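# Load a staple stick onto the open stapler's rail

## Task

Pick up one stick of staples from the tray and seat it fully down over the open stapler's rail, straddling it with the staple legs pointing down. The stapler must end up flat and resting directly on the table. Then release the stick and pull the gripper away.

## Robot and tools

Robot: two 6-joint arms, left_arm and right_arm, each ending in a parallel two-finger gripper. In the scene frame the left base sits at (-0.031, +0.289, 0) m and the right at (-0.023, -0.323, 0) m, each yawed less than about 1 degree, with +z up for both. The scene frame has its origin at table-top height midway between the bases, +x pointing out over the table, +z up, and left_arm on the +y side. Arm names do not match image sides.

Frames: every hand position, orientation, target and offset for an arm is expressed in that arm's own base frame. Fixed cameras and the table use the scene frame. A gripper's fingers point along its +z and close along its y. end_effector_position is the spot between the finger pads, about 5 mm behind the tips. Printed poses can be off by a few centimetres, more at long reach.

execute_actions(actions, cameras): actions is a list of actions; each action is a table of up to 15 rows, and each row runs for one 1/30 s step, the last row repeating until 15 steps (0.5 s) have passed. Every row has 14 numbers in [-1, 1]: for left_arm dx, dy, dz, rx, ry, rz, opening, then the same seven for right_arm. The six motion numbers are an offset from that arm's Hand target as it was when the action began; every row counts from that same start, not from the row before, so sending the same offset in a later action moves the arm further. Scale: 1.0 equals 0.6 m of travel or 180 degrees; rx, ry, rz form one rotation vector, turning about the Hand target's position. Opening is absolute: +1 fully open (0.070 m), -1 closed; a full close takes roughly 1 s. Six zeros re-request the current Hand target. Each gripper's opening is always a command, so repeat the present value to leave it alone. An empty actions list just reports state and the scene number. cameras selects images: omitted, null or ["all"] gives all, [] gives none.

move(target, speed, blend, opening_speed, blocking, cameras): target is either one 14-number row as above or a list of up to 15 such rows; each row is an offset from the Hand targets at the move's start, not from the previous row. The gripper travels in a straight line, with no obstacle avoidance. speed is the top path speed in m/s, 0.002 to 2.2, default 0.25 (turning allowed up to twice that in rad/s); one value or one per row. blend, in metres, rounds corners between listed rows. opening_speed, at least 0.2, is in scale units per second. blocking=false returns after about 0.5 s while the move continues. A move is capped at 10 s. Opening changes at later rows happen only after everything comes to rest there.

wait(seconds): 0 to 10 s, the arms holding their last command. stop(): brakes a running move. zoom_image(camera, region): camera is cam_low, cam_left_wrist or cam_right_wrist; region [x0, y0, x1, y1] in pixels, top-left origin, at most 504 by 504, from that camera's latest image (each image is 896x504). read_manual(section): licence text only. finished_scene(scene): integer 1 or 2, irreversible; call it only once the stick is seated and released.

Results: each arm's end_effector_position (m) and end_effector_quat_wxyz in its base frame; Hand target, the last commanded pose after clipping, which the next offsets count from; Tool commands; grip_measured on the -1..+1 scale, with the final Joint positions value being the opening in metres; Joint torques, which include gravity and noise and are not a clean contact signal. A move adds a "move:" line: done means the arm rested within 3 mm and 2 degrees of its goal; off_target, moving, held and fault are other endings; limits=paced means the sent pose was clipped, limits=held that steps were withheld. MOTOR HOT and fault lines report trouble.

Practical points: commanded orientation is limited to 32 degrees from the measured one each step, and one action may fall short; if a gripper settles short, send the remaining gap as a further offset. To grip, command an opening roughly 0.05 under the grip_measured value at first contact; thin parts get less force. An arm blocked by an object keeps pushing until sent elsewhere; command back past the gripper to relieve it. Keep paths away from an arm's own base and keep the wrist off the first joint's axis, or the shoulder posture may flip. A clearance check holds back commands that bring the arms too close, but it is not a guarantee; never close one gripper on the other arm. Contact torque limits are 21.8 N m for waist, shoulder and elbow and 7.6 N m for the three wrist joints (whose motors give only about 4 N m); exceeding one stops the arm for 10 s. Holding loads or stretching heats motors; at 80 °C the arm goes limp for 30 s or more. Approach contacts slowly, avoid slams, drops and releasing things in motion, keep the stapler upright and never let anything leave the table. Objects may occasionally get nudged by outside disturbances.

Each tool is called after "Request:" in YAML: its name, and indented under it one key for each argument.

## Session

Request:
execute_actions:
  actions: []

Scene clock: 0.00 s.
left_arm: end_effector_position=(+0.5946, -0.0171, +0.2590) grip_measured=+1.00 end_effector_quat_wxyz=(+0.443, +0.037, +0.863, -0.240) | right_arm: end_effector_position=(+0.2315, +0.0766, +0.1053) grip_measured=+1.00 end_effector_quat_wxyz=(-0.015, -0.195, +0.981, +0.012)
Joint positions: left_arm=[0.189 2.15 -2.095 -0.844 0.885 0.579 0.07] | right_arm=[0.295 1.475 -0.974 0.03 1.184 -0.109 0.07]
Joint torques (N m): no reading
Hand target: left_arm +0.5946, -0.0171, +0.2590; +0.443, +0.037, +0.863, -0.240 | right_arm +0.2315, +0.0766, +0.1053; -0.015, -0.195, +0.981, +0.012
Tool commands: left_gripper/opening=+1.0 right_gripper/opening=+1.0

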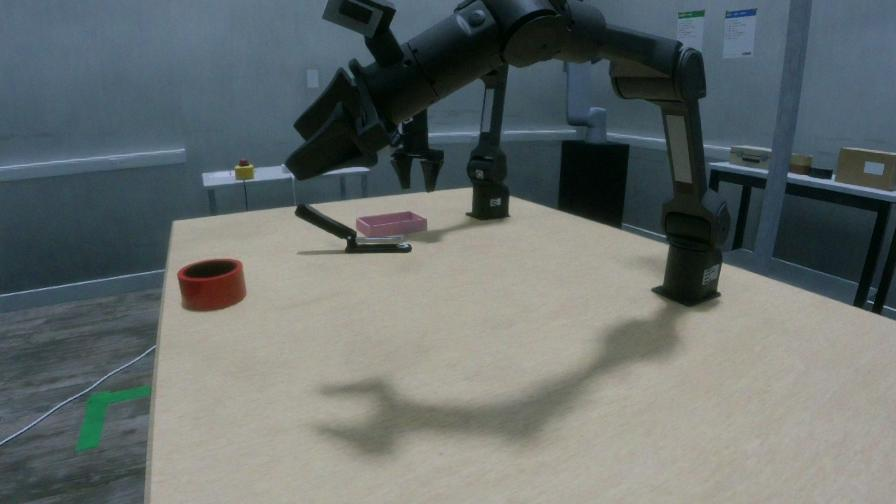

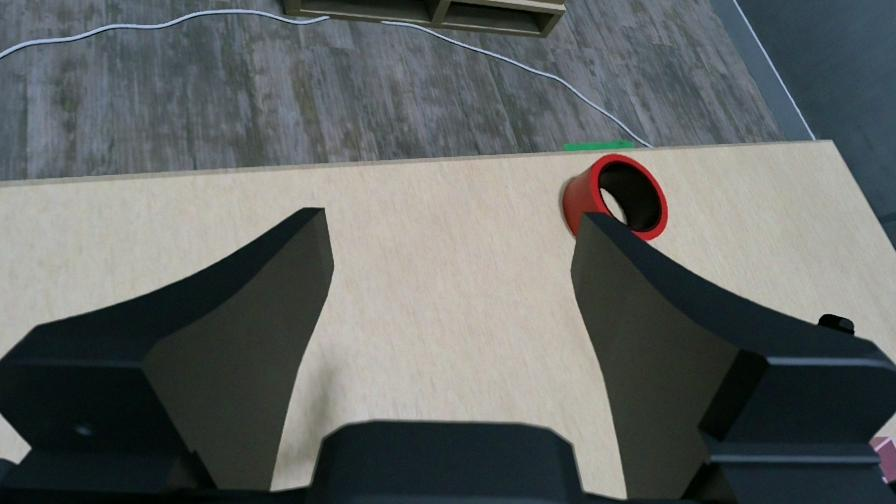

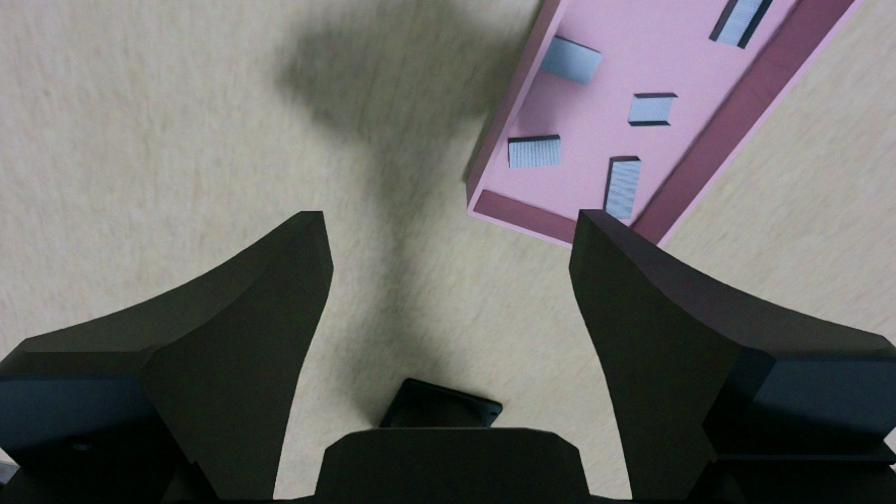

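Request:
move:
  target: [-0.4,0.25,0.1,0,0,0,1,0.1,0.0,0.3,0,0,0,1]

Scene clock: 29.63 s.
left_arm: end_effector_position=(+0.3546, +0.1326, +0.3189) grip_measured=+1.00 end_effector_quat_wxyz=(+0.485, -0.011, +0.858, -0.170) | right_arm: end_effector_position=(+0.2916, +0.0769, +0.2856) grip_measured=+1.00 end_effector_quat_wxyz=(+0.272, -0.184, +0.944, +0.025)
Joint positions: left_arm=[0.856 1.46 -1.348 -1.053 1.217 1.052 0.07] | right_arm=[0.241 1.237 -1.351 0.024 1.219 -0.145 0.07]
Joint torques (N m): left_arm=[-0.47 -2.56 -6.5 -1.01 -0.11 0.2] | right_arm=[-0.01 -2.24 -2.84 -0.13 -0.36 -0.05]
Hand target: left_arm +0.3546, +0.1329, +0.3190; +0.443, +0.037, +0.863, -0.240 | right_arm +0.2915, +0.0766, +0.2853; -0.003, -0.194, +0.981, +0.013
Off the commanded pose: left_arm 0.000 m, 11 deg | right_arm 0.000 m, 33 deg; orientation clipped.
joint sent to its limit (left arm) — joint 5 (wrist pitch), upper limit. The joint targets are off in orientation, not in position.
joint sent to its limit (right arm) — joint 5 (wrist pitch), upper limit. The joint targets are off in orientation, not in position.
move: off_target (left_arm, right_arm); limits=paced

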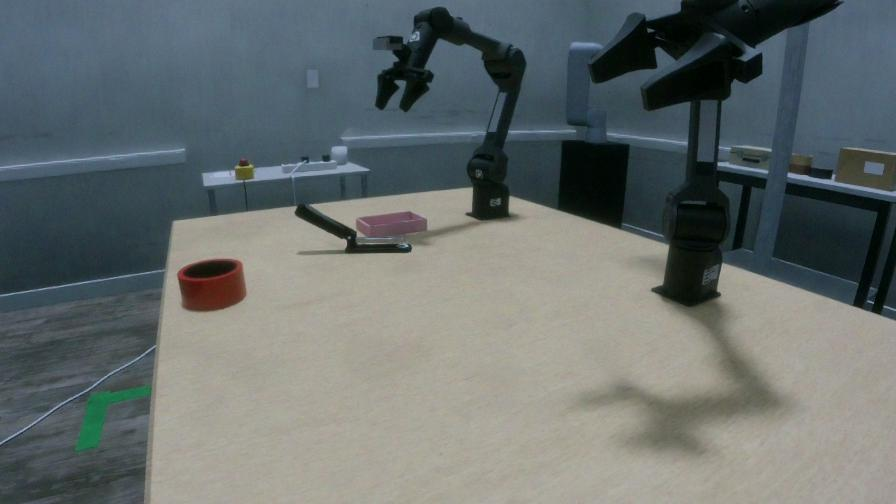

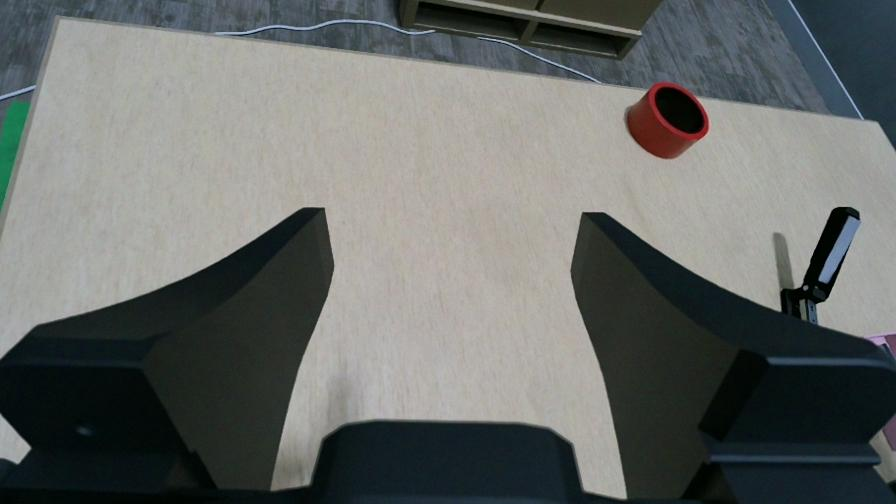

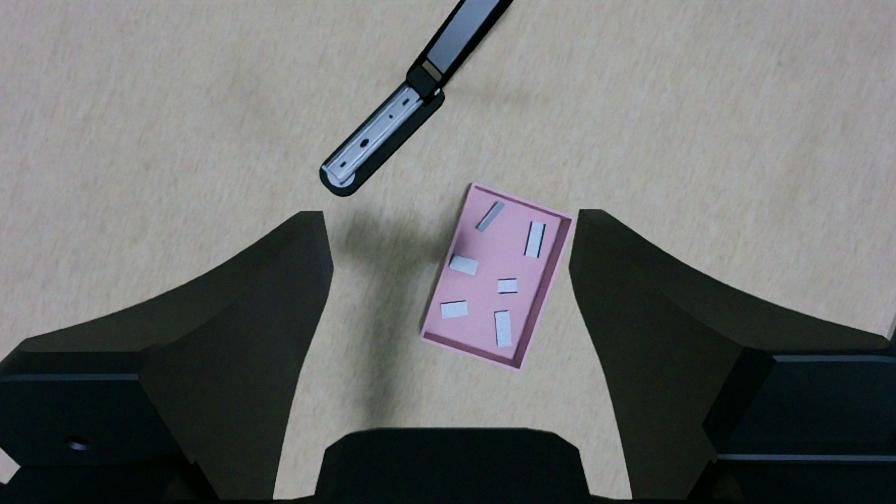

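Request:
zoom_image:
  camera: "cam_right_wrist"
  region: [400, 170, 600, 380]

Request:
zoom_image:
  camera: "cam_right_wrist"
  region: [300, 0, 520, 210]

Request:
zoom_image:
  camera: "cam_low"
  region: [280, 190, 440, 280]

Scaled by 2.400.

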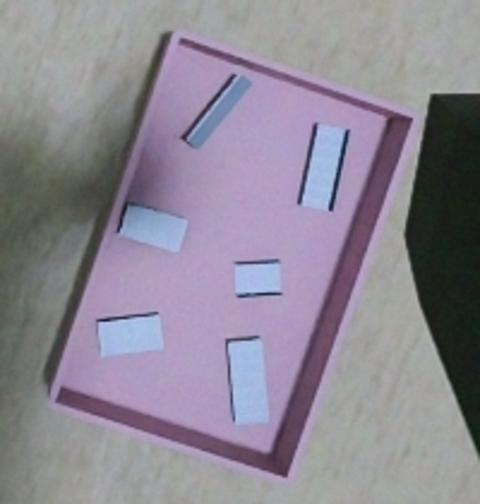

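Scaled by 2.291.

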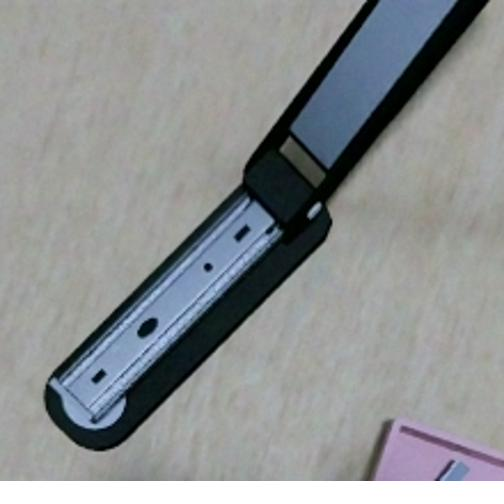

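Scaled by 3.150.

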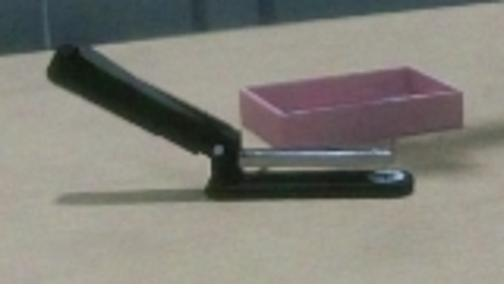

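Request:
move:
  target: [0,0,0,0,0,0,1,0,-0.11,-0.28,0.05,-0.17,0,1]
  cameras: ["cam_right_wrist"]

Request:
zoom_image:
  camera: "cam_right_wrist"
  region: [330, 20, 700, 230]

Request:
zoom_image:
  camera: "cam_right_wrist"
  region: [330, 200, 700, 410]

Scene clock: 71.47 s.
left_arm: end_effector_position=(+0.3549, +0.1325, +0.3183) grip_measured=+1.00 end_effector_quat_wxyz=(+0.484, -0.011, +0.858, -0.171) | right_arm: end_effector_position=(+0.2916, +0.0107, +0.1176) grip_measured=+1.00 end_effector_quat_wxyz=(+0.271, -0.190, +0.943, +0.037)
Joint positions: left_arm=[0.855 1.461 -1.348 -1.053 1.217 1.052 0.07] | right_arm=[-0.152 1.264 -0.69 0.433 0.629 -0.844 0.07]
Joint torques (N m): left_arm=[0.45 -4.29 -6.15 -0.82 0.07 0.24] | right_arm=[0.18 -2.19 -3.46 0.07 -0.33 0.04]
Hand target: left_arm +0.3546, +0.1329, +0.3190; +0.443, +0.037, +0.863, -0.240 | right_arm +0.2915, +0.0106, +0.1173; +0.271, -0.191, +0.943, +0.037
Off the commanded pose: left_arm 0.001 m, 11 deg | right_arm 0.000 m, 0 deg.
joint sent to its limit (left arm) — joint 5 (wrist pitch), upper limit. The joint targets are off in orientation, not in position.
move: off_target (left_arm)
Images, in order (width x height): cam_right_wrist 896x504.

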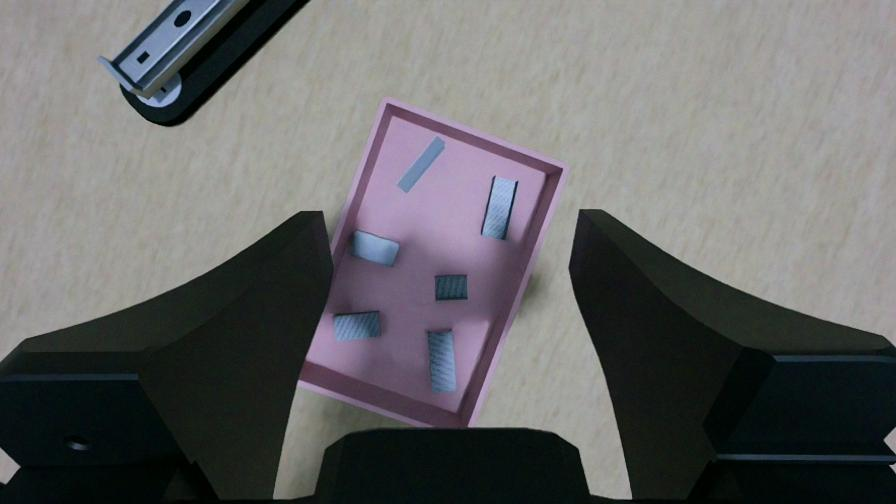

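Scaled by 1.362.

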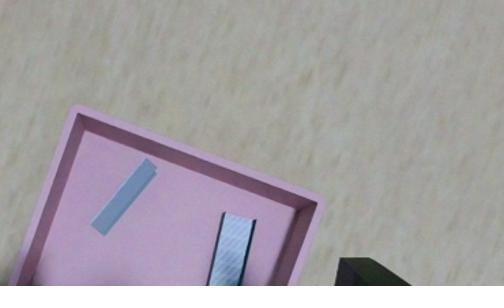

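Scaled by 1.362.

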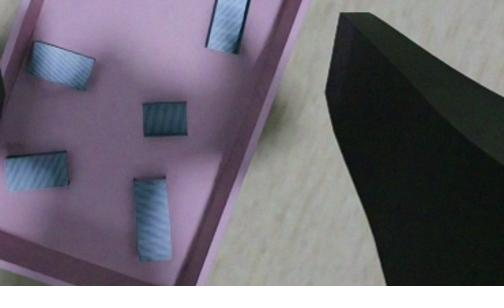

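Request:
zoom_image:
  camera: "cam_right_wrist"
  region: [460, 160, 540, 250]

Request:
zoom_image:
  camera: "cam_right_wrist"
  region: [410, 260, 490, 400]

Request:
zoom_image:
  camera: "cam_right_wrist"
  region: [320, 210, 420, 350]

Request:
zoom_image:
  camera: "cam_right_wrist"
  region: [80, 0, 320, 150]

Scaled by 5.600.

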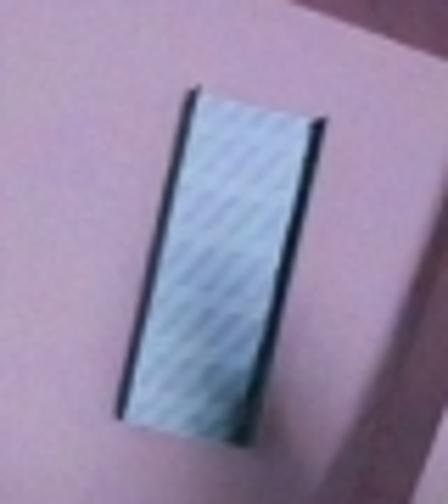

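Scaled by 3.600.

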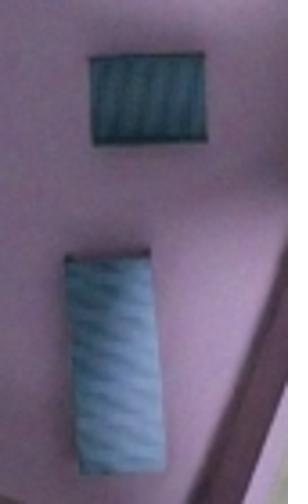

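Scaled by 3.600.

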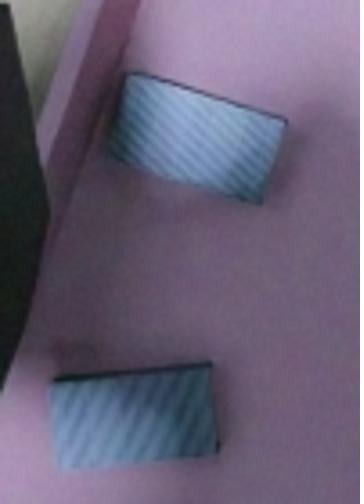

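Scaled by 2.100.

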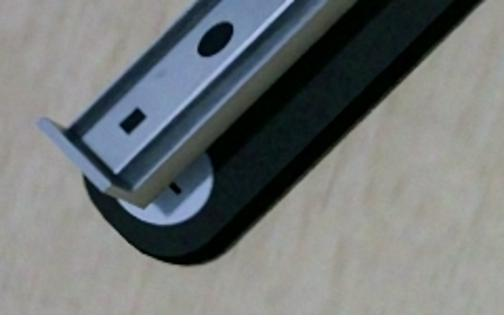

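Request:
move:
  target: [0,0,0,0,0,0,1,0.09,0.21,0.0,0,0,0,1]
  cameras: ["cam_right_wrist"]

Request:
zoom_image:
  camera: "cam_right_wrist"
  region: [350, 100, 570, 330]

Scene clock: 111.07 s.
left_arm: end_effector_position=(+0.3549, +0.1325, +0.3183) grip_measured=+1.00 end_effector_quat_wxyz=(+0.484, -0.011, +0.858, -0.171) | right_arm: end_effector_position=(+0.3454, +0.1364, +0.1173) grip_measured=+1.00 end_effector_quat_wxyz=(+0.271, -0.190, +0.943, +0.037)
Joint positions: left_arm=[0.855 1.461 -1.348 -1.053 1.217 1.052 0.07] | right_arm=[0.395 1.521 -0.933 -0.064 0.518 0.043 0.07]
Joint torques (N m): left_arm=[-0.13 -3.94 -5.98 -0.84 0.08 0.18] | right_arm=[1.15 -3.69 -4.17 0.05 -0.61 -0.03]
Hand target: left_arm +0.3546, +0.1329, +0.3190; +0.443, +0.037, +0.863, -0.240 | right_arm +0.3455, +0.1366, +0.1173; +0.271, -0.191, +0.943, +0.037
Off the commanded pose: left_arm 0.001 m, 11 deg | right_arm 0.000 m, 0 deg.
joint sent to its limit (left arm) — joint 5 (wrist pitch), upper limit. The joint targets are off in orientation, not in position.
move: off_target (left_arm)
Images, in order (width x height): cam_right_wrist 896x504.

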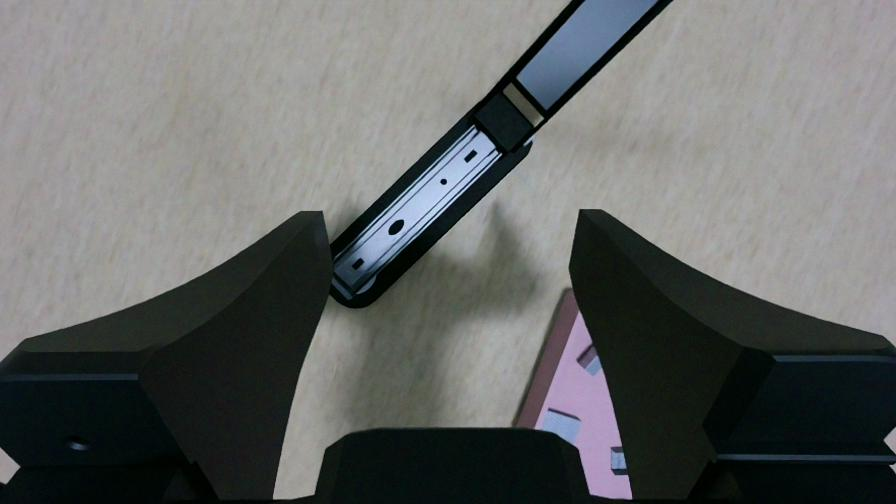

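Scaled by 2.191.

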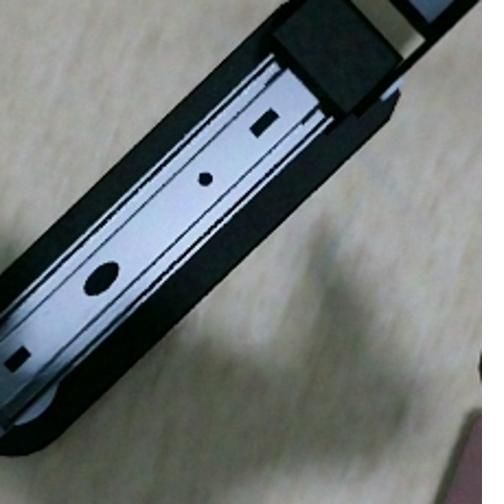

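Request:
move:
  target: [0,0,0,0,0,0,1,-0.185,-0.171,-0.079,0.0786,0.1772,-0.4663,-0.2]
  cameras: ["cam_right_wrist"]

Scene clock: 177.93 s.
left_arm: end_effector_position=(+0.3549, +0.1325, +0.3183) grip_measured=+1.00 end_effector_quat_wxyz=(+0.484, -0.011, +0.858, -0.171) | right_arm: end_effector_position=(+0.2345, +0.0338, +0.0701) grip_measured=-0.20 end_effector_quat_wxyz=(+0.000, +0.527, +0.850, +0.000)
Joint positions: left_arm=[0.855 1.461 -1.348 -1.053 1.217 1.052 0.07] | right_arm=[0.143 1.483 -0.83 0 1.005 1.253 0.028]
Joint torques (N m): left_arm=[0.76 -4.29 -6.49 -0.99 -0.01 0.28] | right_arm=[1.19 -2.7 -2.81 -0.13 -0.1 -0.09]
Hand target: left_arm +0.3546, +0.1329, +0.3190; +0.443, +0.037, +0.863, -0.240 | right_arm +0.2345, +0.0340, +0.0699; +0.000, +0.526, +0.850, +0.000
Off the commanded pose: left_arm 0.001 m, 11 deg | right_arm 0.000 m, 0 deg.
joint sent to its limit (left arm) — joint 5 (wrist pitch), upper limit. The joint targets are off in orientation, not in position.
move: off_target (left_arm)
Images, in order (width x height): cam_right_wrist 896x504.

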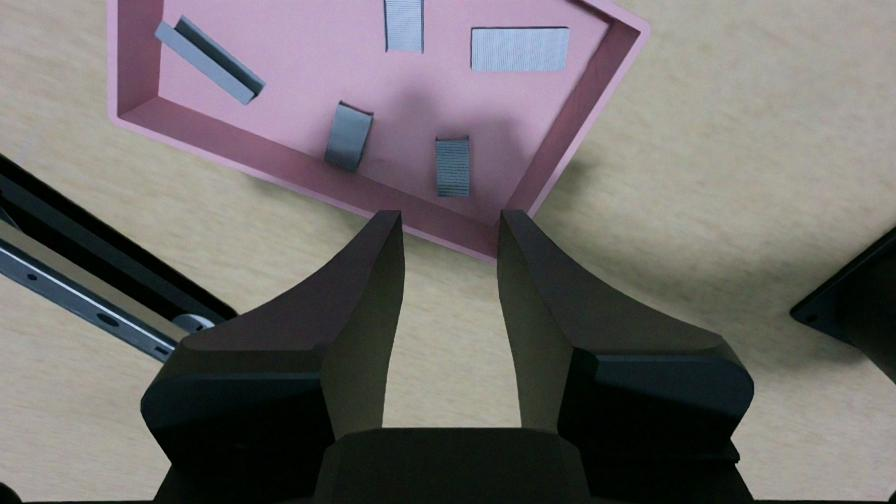

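Request:
move:
  target: [0,0,0,0,0,0,1,0,0,-0.09,0,0,0,-0.3]
  cameras: ["cam_right_wrist"]
  speed: 0.12

Request:
zoom_image:
  camera: "cam_right_wrist"
  region: [380, 150, 520, 260]

Scene clock: 202.20 s.
left_arm: end_effector_position=(+0.3549, +0.1325, +0.3183) grip_measured=+1.00 end_effector_quat_wxyz=(+0.484, -0.011, +0.858, -0.171) | right_arm: end_effector_position=(+0.2341, +0.0339, +0.0154) grip_measured=-0.30 end_effector_quat_wxyz=(-0.001, +0.526, +0.850, -0.001)
Joint positions: left_arm=[0.855 1.461 -1.348 -1.053 1.217 1.052 0.07] | right_arm=[0.144 1.606 -0.707 0 0.762 1.252 0.024]
Joint torques (N m): left_arm=[-0.05 -3.79 -6.15 -1.02 0.03 0.33] | right_arm=[1.48 -4.13 -2.91 -0.17 0.08 -0.08]
Hand target: left_arm +0.3546, +0.1329, +0.3190; +0.443, +0.036, +0.863, -0.240 | right_arm +0.2345, +0.0340, +0.0159; +0.000, +0.526, +0.850, +0.000
Off the commanded pose: left_arm 0.001 m, 11 deg | right_arm 0.001 m, 0 deg.
joint sent to its limit (left arm) — joint 5 (wrist pitch), upper limit. The joint targets are off in orientation, not in position.
move: off_target (left_arm)
Images, in order (width x height): cam_right_wrist 896x504.

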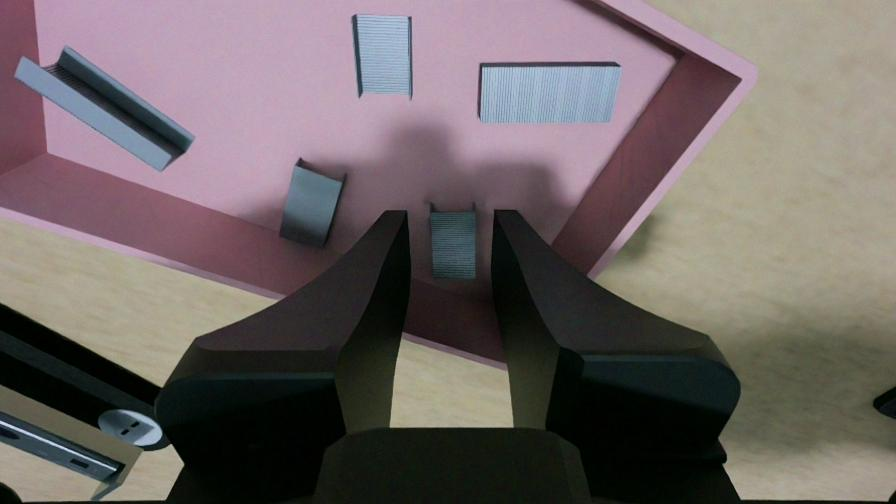

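Scaled by 3.600.

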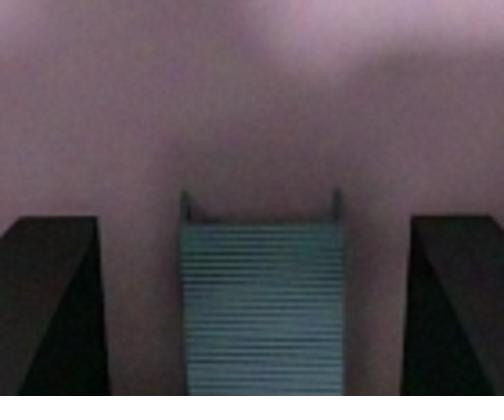

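Request:
move:
  target:
    - [0,0,0,0,0,0,1,0,0,-0.0082,0,0,0,-0.3]
    - [0,0,0,0,0,0,1,0,0,-0.0082,0,0,0,-0.72]
  cameras: ["cam_right_wrist"]
  opening_speed: 0.4

Request:
zoom_image:
  camera: "cam_right_wrist"
  region: [380, 150, 520, 300]

Scene clock: 223.10 s.
left_arm: end_effector_position=(+0.3549, +0.1325, +0.3183) grip_measured=+1.00 end_effector_quat_wxyz=(+0.484, -0.011, +0.858, -0.171) | right_arm: end_effector_position=(+0.2347, +0.0340, +0.0113) grip_measured=-0.62 end_effector_quat_wxyz=(+0.000, +0.526, +0.850, +0.000)
Joint positions: left_arm=[0.855 1.461 -1.348 -1.053 1.217 1.052 0.07] | right_arm=[0.144 1.617 -0.7 0 0.74 1.252 0.013]
Joint torques (N m): left_arm=[0.55 -3.66 -5.62 -1.02 -0.02 0.31] | right_arm=[1.62 -2.98 -2.02 0.05 0.04 -0.05]
Hand target: left_arm +0.3546, +0.1329, +0.3190; +0.443, +0.037, +0.863, -0.240 | right_arm +0.2345, +0.0340, +0.0110; +0.000, +0.526, +0.850, +0.000
Off the commanded pose: left_arm 0.001 m, 11 deg | right_arm 0.000 m, 0 deg.
joint sent to its limit (left arm) — joint 5 (wrist pitch), upper limit. The joint targets are off in orientation, not in position.
move: off_target (left_arm)
Images, in order (width x height): cam_right_wrist 896x504.

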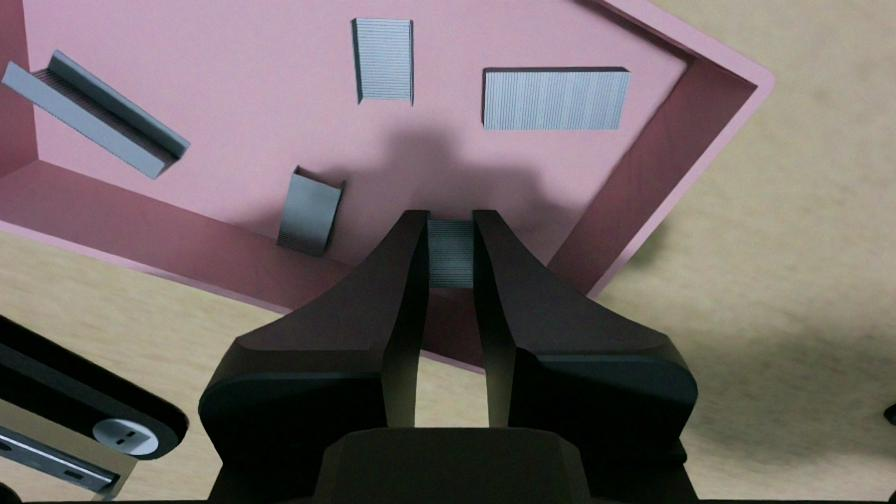

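Scaled by 3.360.

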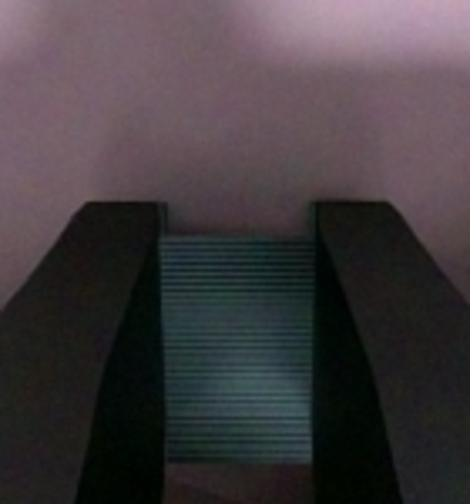

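Request:
move:
  target:
    - [0,0,0,0,0,0,1,0,0,0.132,0,0,0,-0.72]
    - [0,0,0,0,0,0,1,0.201,0.198,0.132,0,0,0.211,-0.72]
  cameras: ["cam_right_wrist","cam_low"]

Request:
zoom_image:
  camera: "cam_right_wrist"
  region: [350, 50, 550, 290]

Request:
zoom_image:
  camera: "cam_low"
  region: [280, 130, 460, 280]

Scene clock: 247.83 s.
left_arm: end_effector_position=(+0.3549, +0.1325, +0.3183) grip_measured=+1.00 end_effector_quat_wxyz=(+0.484, -0.011, +0.858, -0.171) | right_arm: end_effector_position=(+0.3554, +0.1531, +0.0899) grip_measured=-0.62 end_effector_quat_wxyz=(+0.009, +0.220, +0.975, +0.006)
Joint positions: left_arm=[0.855 1.461 -1.348 -1.053 1.217 1.052 0.07] | right_arm=[0.407 1.941 -1.523 0 1.219 0.851 0.013]
Joint torques (N m): left_arm=[0.3 -3.29 -5.62 -1.02 -0.01 0.4] | right_arm=[0.51 -6.9 -2.66 -0.03 0 0.04]
Hand target: left_arm +0.3546, +0.1329, +0.3190; +0.443, +0.037, +0.863, -0.240 | right_arm +0.3551, +0.1528, +0.0902; +0.000, +0.221, +0.975, +0.000
Off the commanded pose: left_arm 0.001 m, 11 deg | right_arm 0.000 m, 1 deg.
joint sent to its limit (left arm) — joint 5 (wrist pitch), upper limit. The joint targets are off in orientation, not in position.
joint sent to its limit (right arm) — joint 5 (wrist pitch), upper limit. The joint targets still meet the commanded pose.
move: off_target (left_arm)
Images, in order (width x height): cam_low 896x504, cam_right_wrist 896x504.

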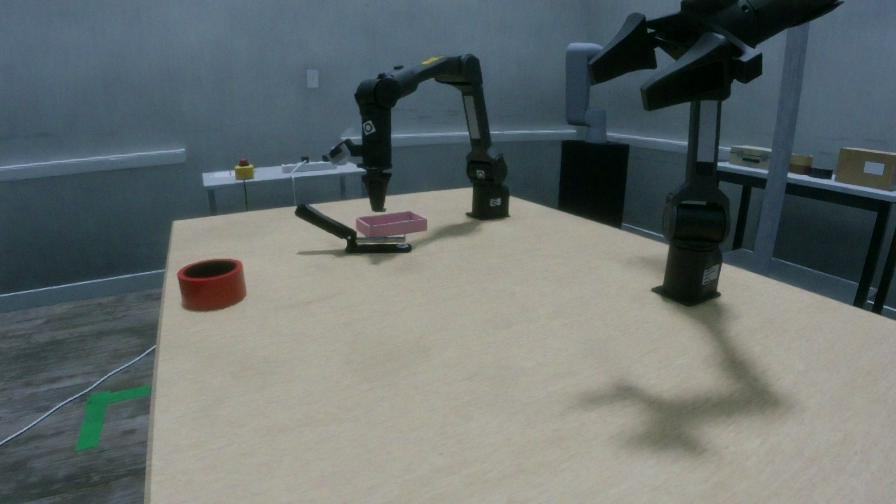

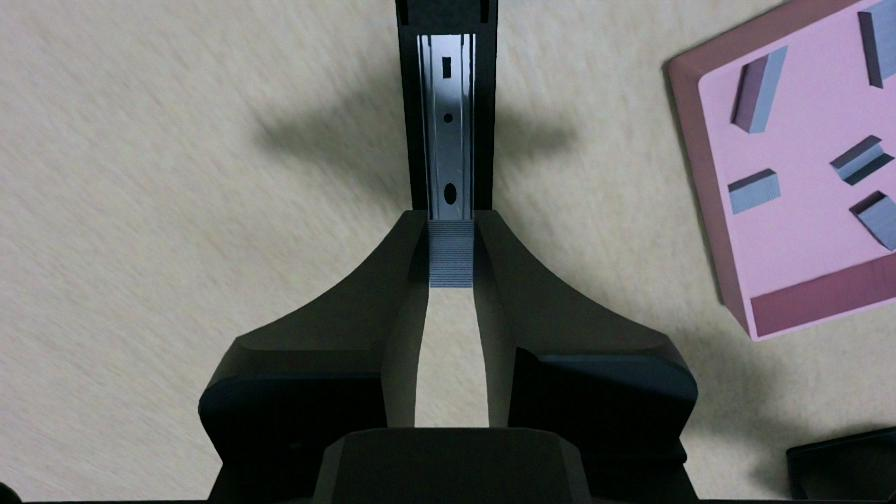

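Scaled by 2.100.

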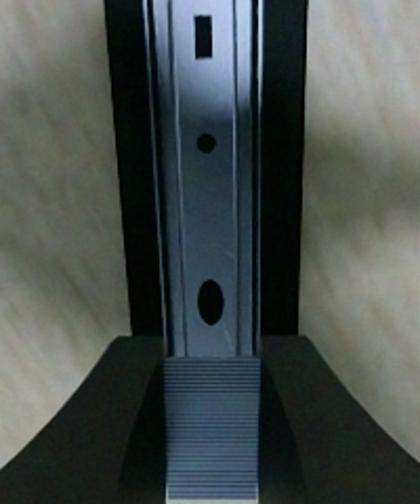

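Scaled by 2.800.

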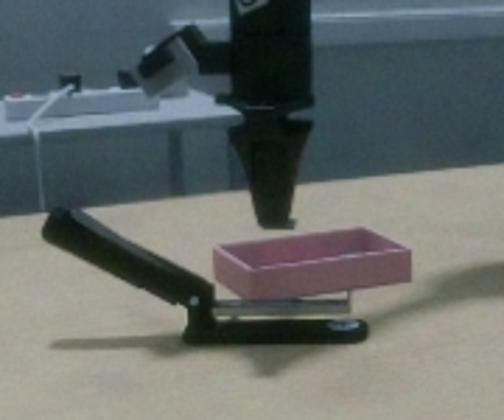

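Request:
move:
  target: [0,0,0,0,0,0,1,0.0002,0.0005,-0.08,0,0,0.0078,-0.72]
  cameras: ["cam_right_wrist","cam_low"]
  speed: 0.12

Request:
zoom_image:
  camera: "cam_right_wrist"
  region: [380, 120, 520, 310]

Request:
zoom_image:
  camera: "cam_low"
  region: [330, 190, 430, 270]

Scene clock: 281.77 s.
left_arm: end_effector_position=(+0.3549, +0.1325, +0.3183) grip_measured=+1.00 end_effector_quat_wxyz=(+0.484, -0.011, +0.858, -0.171) | right_arm: end_effector_position=(+0.3547, +0.1528, +0.0411) grip_measured=-0.62 end_effector_quat_wxyz=(-0.001, +0.209, +0.978, -0.001)
Joint positions: left_arm=[0.855 1.461 -1.348 -1.053 1.217 1.052 0.07] | right_arm=[0.407 2.012 -1.434 0 1.083 0.828 0.013]
Joint torques (N m): left_arm=[0.02 -2.68 -6 -0.97 0 0.34] | right_arm=[0.87 -7.14 -3.49 0.02 0.04 0.02]
Hand target: left_arm +0.3546, +0.1329, +0.3190; +0.443, +0.037, +0.863, -0.240 | right_arm +0.3552, +0.1531, +0.0422; +0.000, +0.209, +0.978, +0.000
Off the commanded pose: left_arm 0.001 m, 11 deg | right_arm 0.001 m, 0 deg.
joint sent to its limit (left arm) — joint 5 (wrist pitch), upper limit. The joint targets are off in orientation, not in position.
move: off_target (left_arm)
Images, in order (width x height): cam_low 896x504, cam_right_wrist 896x504.

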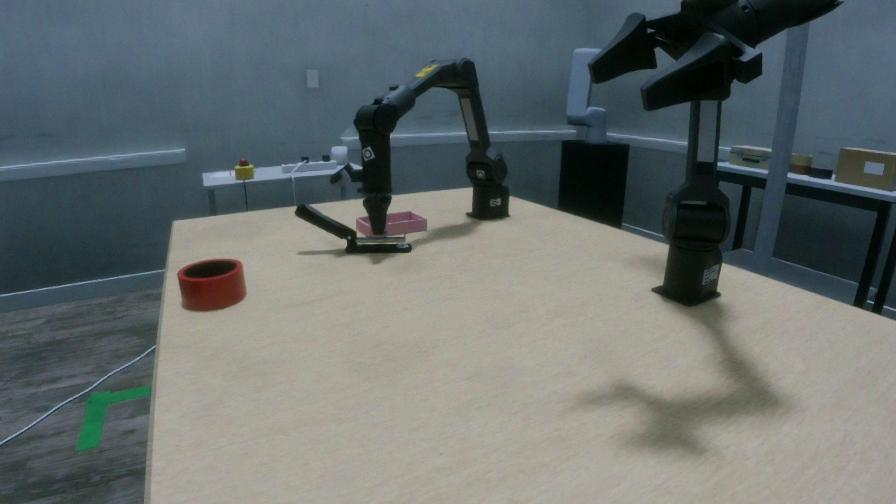

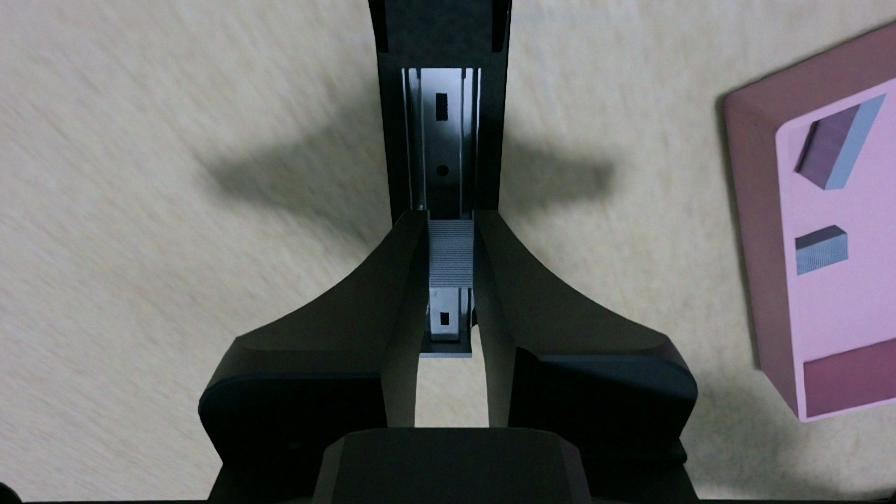

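Scaled by 2.653.

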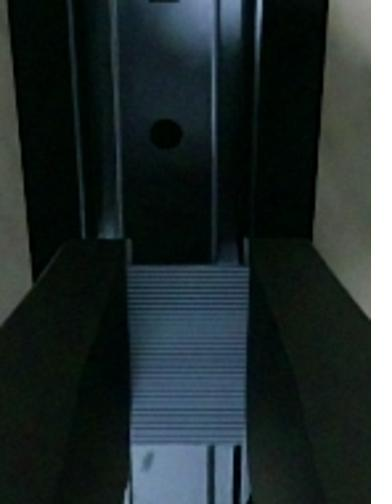

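Scaled by 5.040.

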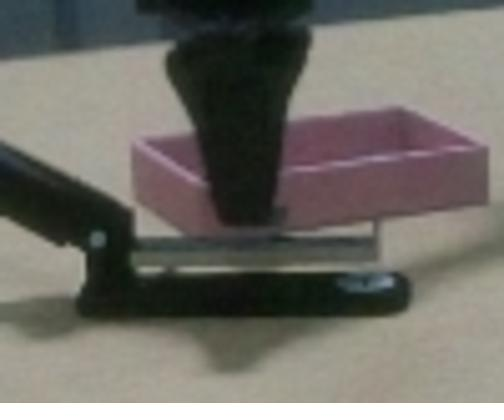

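Request:
move:
  target: [0,0,0,0,0,0,1,0.0016,0.0035,0,0,0,0.004,-0.72]
  cameras: ["cam_right_wrist"]

Request:
zoom_image:
  camera: "cam_right_wrist"
  region: [380, 60, 520, 200]

Request:
zoom_image:
  camera: "cam_right_wrist"
  region: [380, 200, 520, 360]

Scene clock: 298.87 s.
left_arm: end_effector_position=(+0.3549, +0.1325, +0.3183) grip_measured=+1.00 end_effector_quat_wxyz=(+0.484, -0.011, +0.858, -0.171) | right_arm: end_effector_position=(+0.3561, +0.1551, +0.0423) grip_measured=-0.62 end_effector_quat_wxyz=(+0.000, +0.203, +0.979, +0.000)
Joint positions: left_arm=[0.855 1.461 -1.348 -1.053 1.217 1.052 0.07] | right_arm=[0.411 2.016 -1.444 0 1.087 0.82 0.013]
Joint torques (N m): left_arm=[0.41 -2.61 -5.98 -0.96 -0.07 0.43] | right_arm=[1.45 -5.93 -4.06 -0.06 0.04 -0.09]
Hand target: left_arm +0.3546, +0.1329, +0.3190; +0.443, +0.037, +0.863, -0.240 | right_arm +0.3562, +0.1552, +0.0422; +0.000, +0.203, +0.979, +0.000
Off the commanded pose: left_arm 0.001 m, 11 deg | right_arm 0.000 m, 0 deg.
joint sent to its limit (left arm) — joint 5 (wrist pitch), upper limit. The joint targets are off in orientation, not in position.
move: off_target (left_arm)
Images, in order (width x height): cam_right_wrist 896x504.

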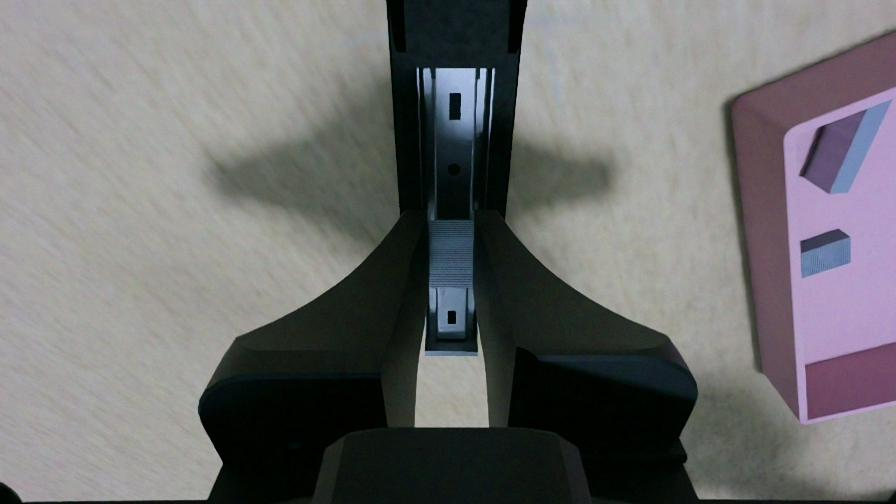

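Scaled by 3.600.

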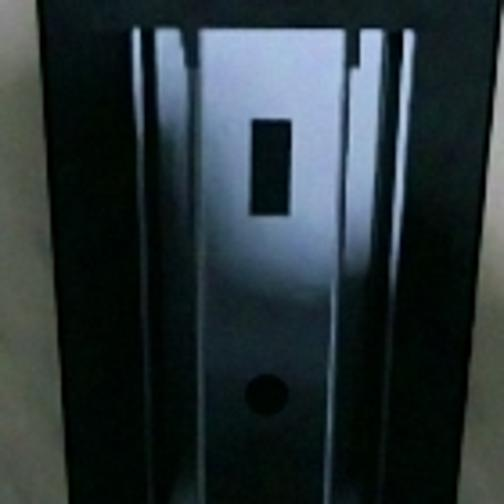

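Scaled by 3.150.

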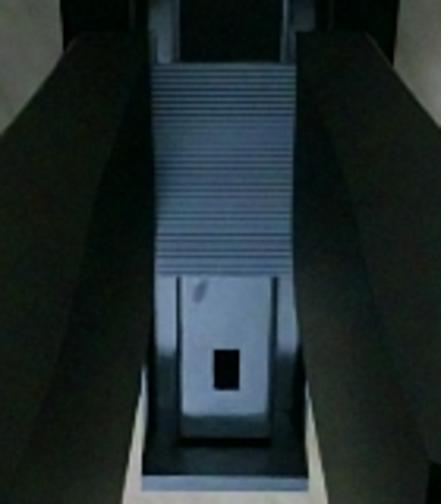

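Request:
move:
  target: [0,0,0,0,0,0,1,-0.0003,-0.0008,-0.0125,0,0,-0.002,-0.72]
  cameras: ["cam_right_wrist","cam_low"]
  speed: 0.05

Request:
zoom_image:
  camera: "cam_right_wrist"
  region: [370, 60, 530, 400]

Request:
zoom_image:
  camera: "cam_low"
  region: [330, 190, 430, 270]

Scene clock: 319.53 s.
left_arm: end_effector_position=(+0.3549, +0.1325, +0.3183) grip_measured=+1.00 end_effector_quat_wxyz=(+0.484, -0.011, +0.858, -0.171) | right_arm: end_effector_position=(+0.3562, +0.1552, +0.0350) grip_measured=-0.62 end_effector_quat_wxyz=(+0.000, +0.205, +0.979, +0.000)
Joint positions: left_arm=[0.855 1.461 -1.348 -1.053 1.217 1.052 0.07] | right_arm=[0.411 2.025 -1.429 0 1.061 0.824 0.013]
Joint torques (N m): left_arm=[-0.13 -3.92 -6.44 -0.94 -0.02 0.41] | right_arm=[-0.29 -6.18 -2.51 -0.13 -0.16 0.04]
Hand target: left_arm +0.3546, +0.1329, +0.3190; +0.443, +0.037, +0.863, -0.240 | right_arm +0.3560, +0.1547, +0.0347; +0.000, +0.206, +0.979, +0.000
Off the commanded pose: left_arm 0.001 m, 11 deg | right_arm 0.001 m, 0 deg.
joint sent to its limit (left arm) — joint 5 (wrist pitch), upper limit. The joint targets are off in orientation, not in position.
move: off_target (left_arm)
Images, in order (width x height): cam_low 896x504, cam_right_wrist 896x504.

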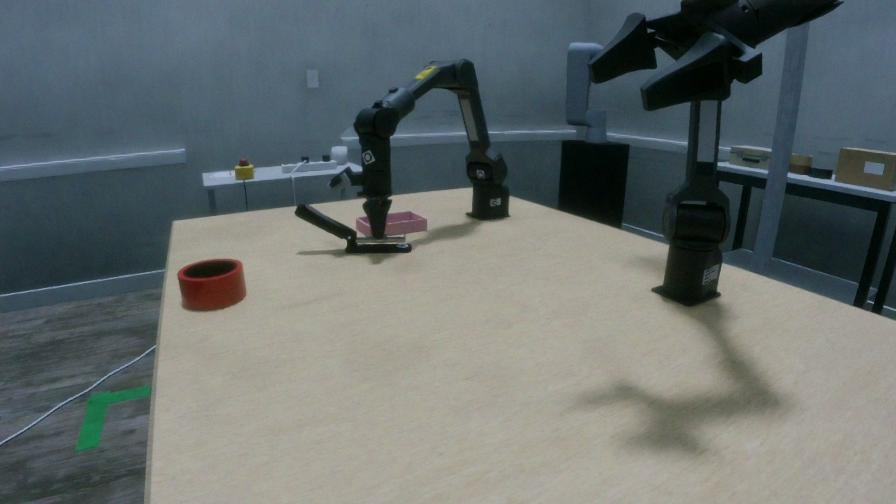

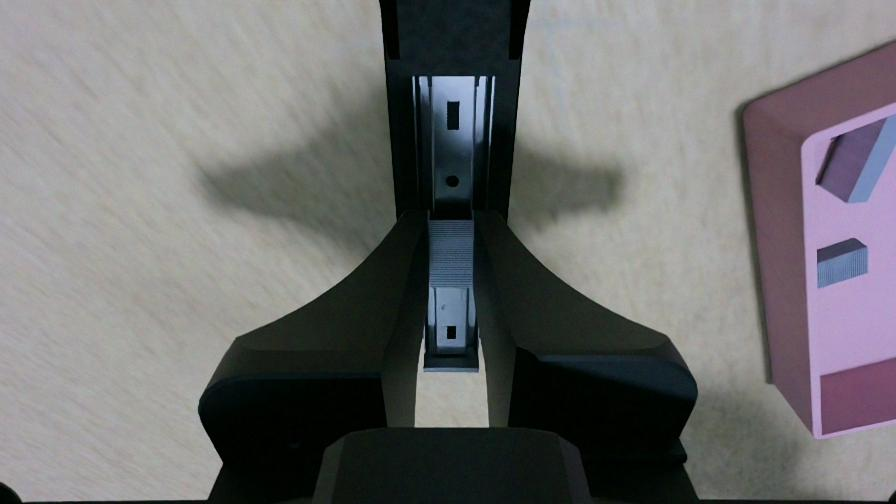

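Scaled by 1.482.

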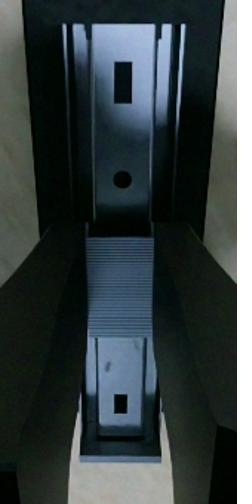

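Scaled by 5.040.

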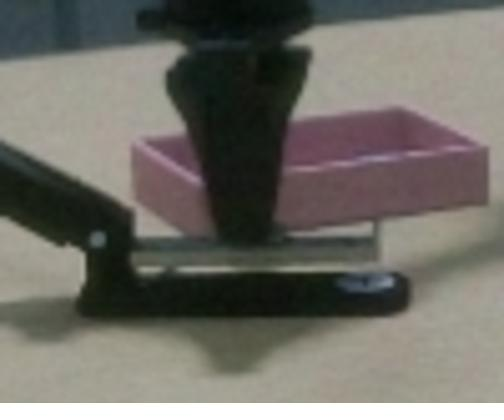

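Request:
move:
  target: [0,0,0,0,0,0,1,0,0,-0.006,0,0,0,-0.72]
  cameras: ["cam_right_wrist","cam_low"]
  speed: 0.05

Request:
zoom_image:
  camera: "cam_right_wrist"
  region: [370, 60, 530, 400]

Request:
zoom_image:
  camera: "cam_low"
  region: [330, 190, 430, 270]

Scene clock: 328.93 s.
left_arm: end_effector_position=(+0.3550, +0.1326, +0.3186) grip_measured=+1.00 end_effector_quat_wxyz=(+0.484, -0.011, +0.858, -0.170) | right_arm: end_effector_position=(+0.3561, +0.1547, +0.0313) grip_measured=-0.62 end_effector_quat_wxyz=(+0.000, +0.205, +0.979, +0.000)
Joint positions: left_arm=[0.855 1.461 -1.349 -1.053 1.217 1.052 0.07] | right_arm=[0.41 2.031 -1.422 0 1.049 0.824 0.013]
Joint torques (N m): left_arm=[0.3 -4.04 -6.24 -0.96 -0.08 0.42] | right_arm=[-0.21 -6.18 -2.54 -0.21 -0.1 0.04]
Hand target: left_arm +0.3546, +0.1329, +0.3190; +0.443, +0.037, +0.863, -0.240 | right_arm +0.3560, +0.1547, +0.0311; +0.000, +0.206, +0.979, +0.000
Off the commanded pose: left_arm 0.001 m, 11 deg | right_arm 0.000 m, 0 deg.
joint sent to its limit (left arm) — joint 5 (wrist pitch), upper limit. The joint targets are off in orientation, not in position.
move: off_target (left_arm)
Images, in order (width x height): cam_low 896x504, cam_right_wrist 896x504.

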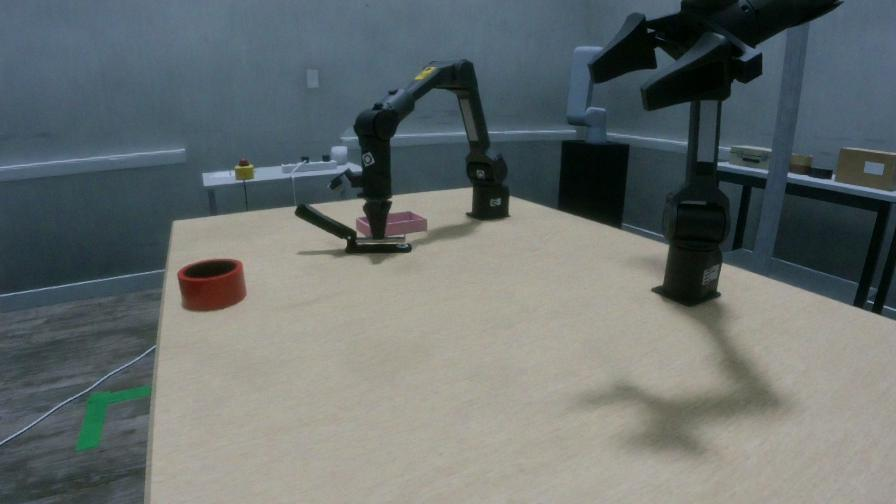

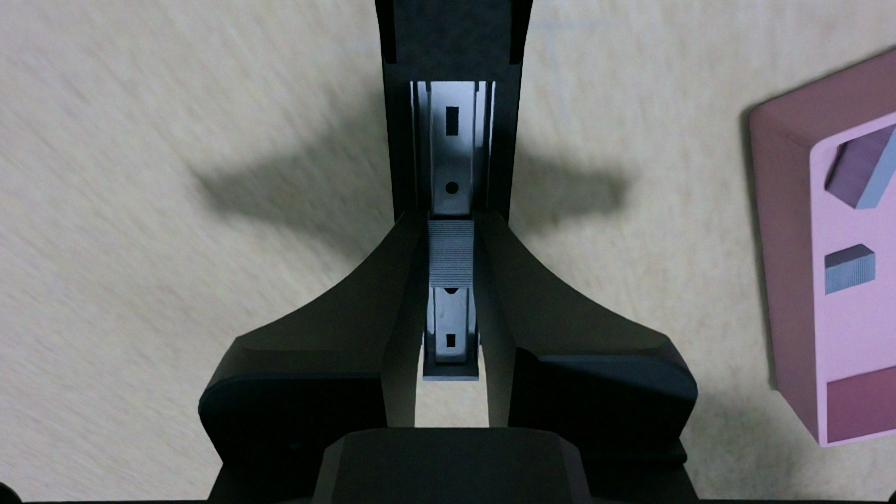

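Scaled by 1.482.

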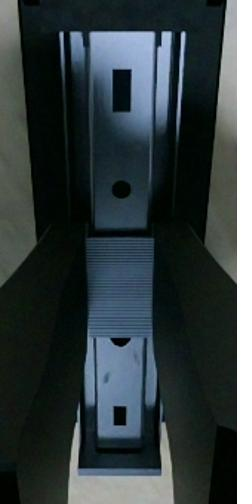

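Scaled by 5.040.

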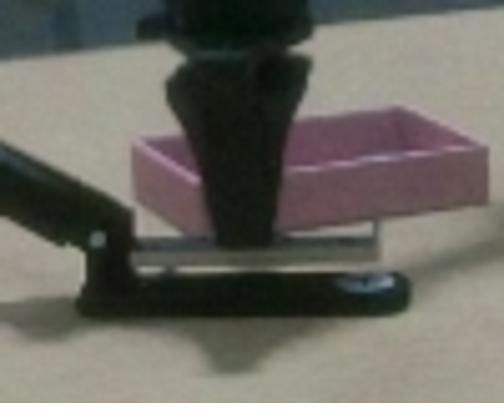

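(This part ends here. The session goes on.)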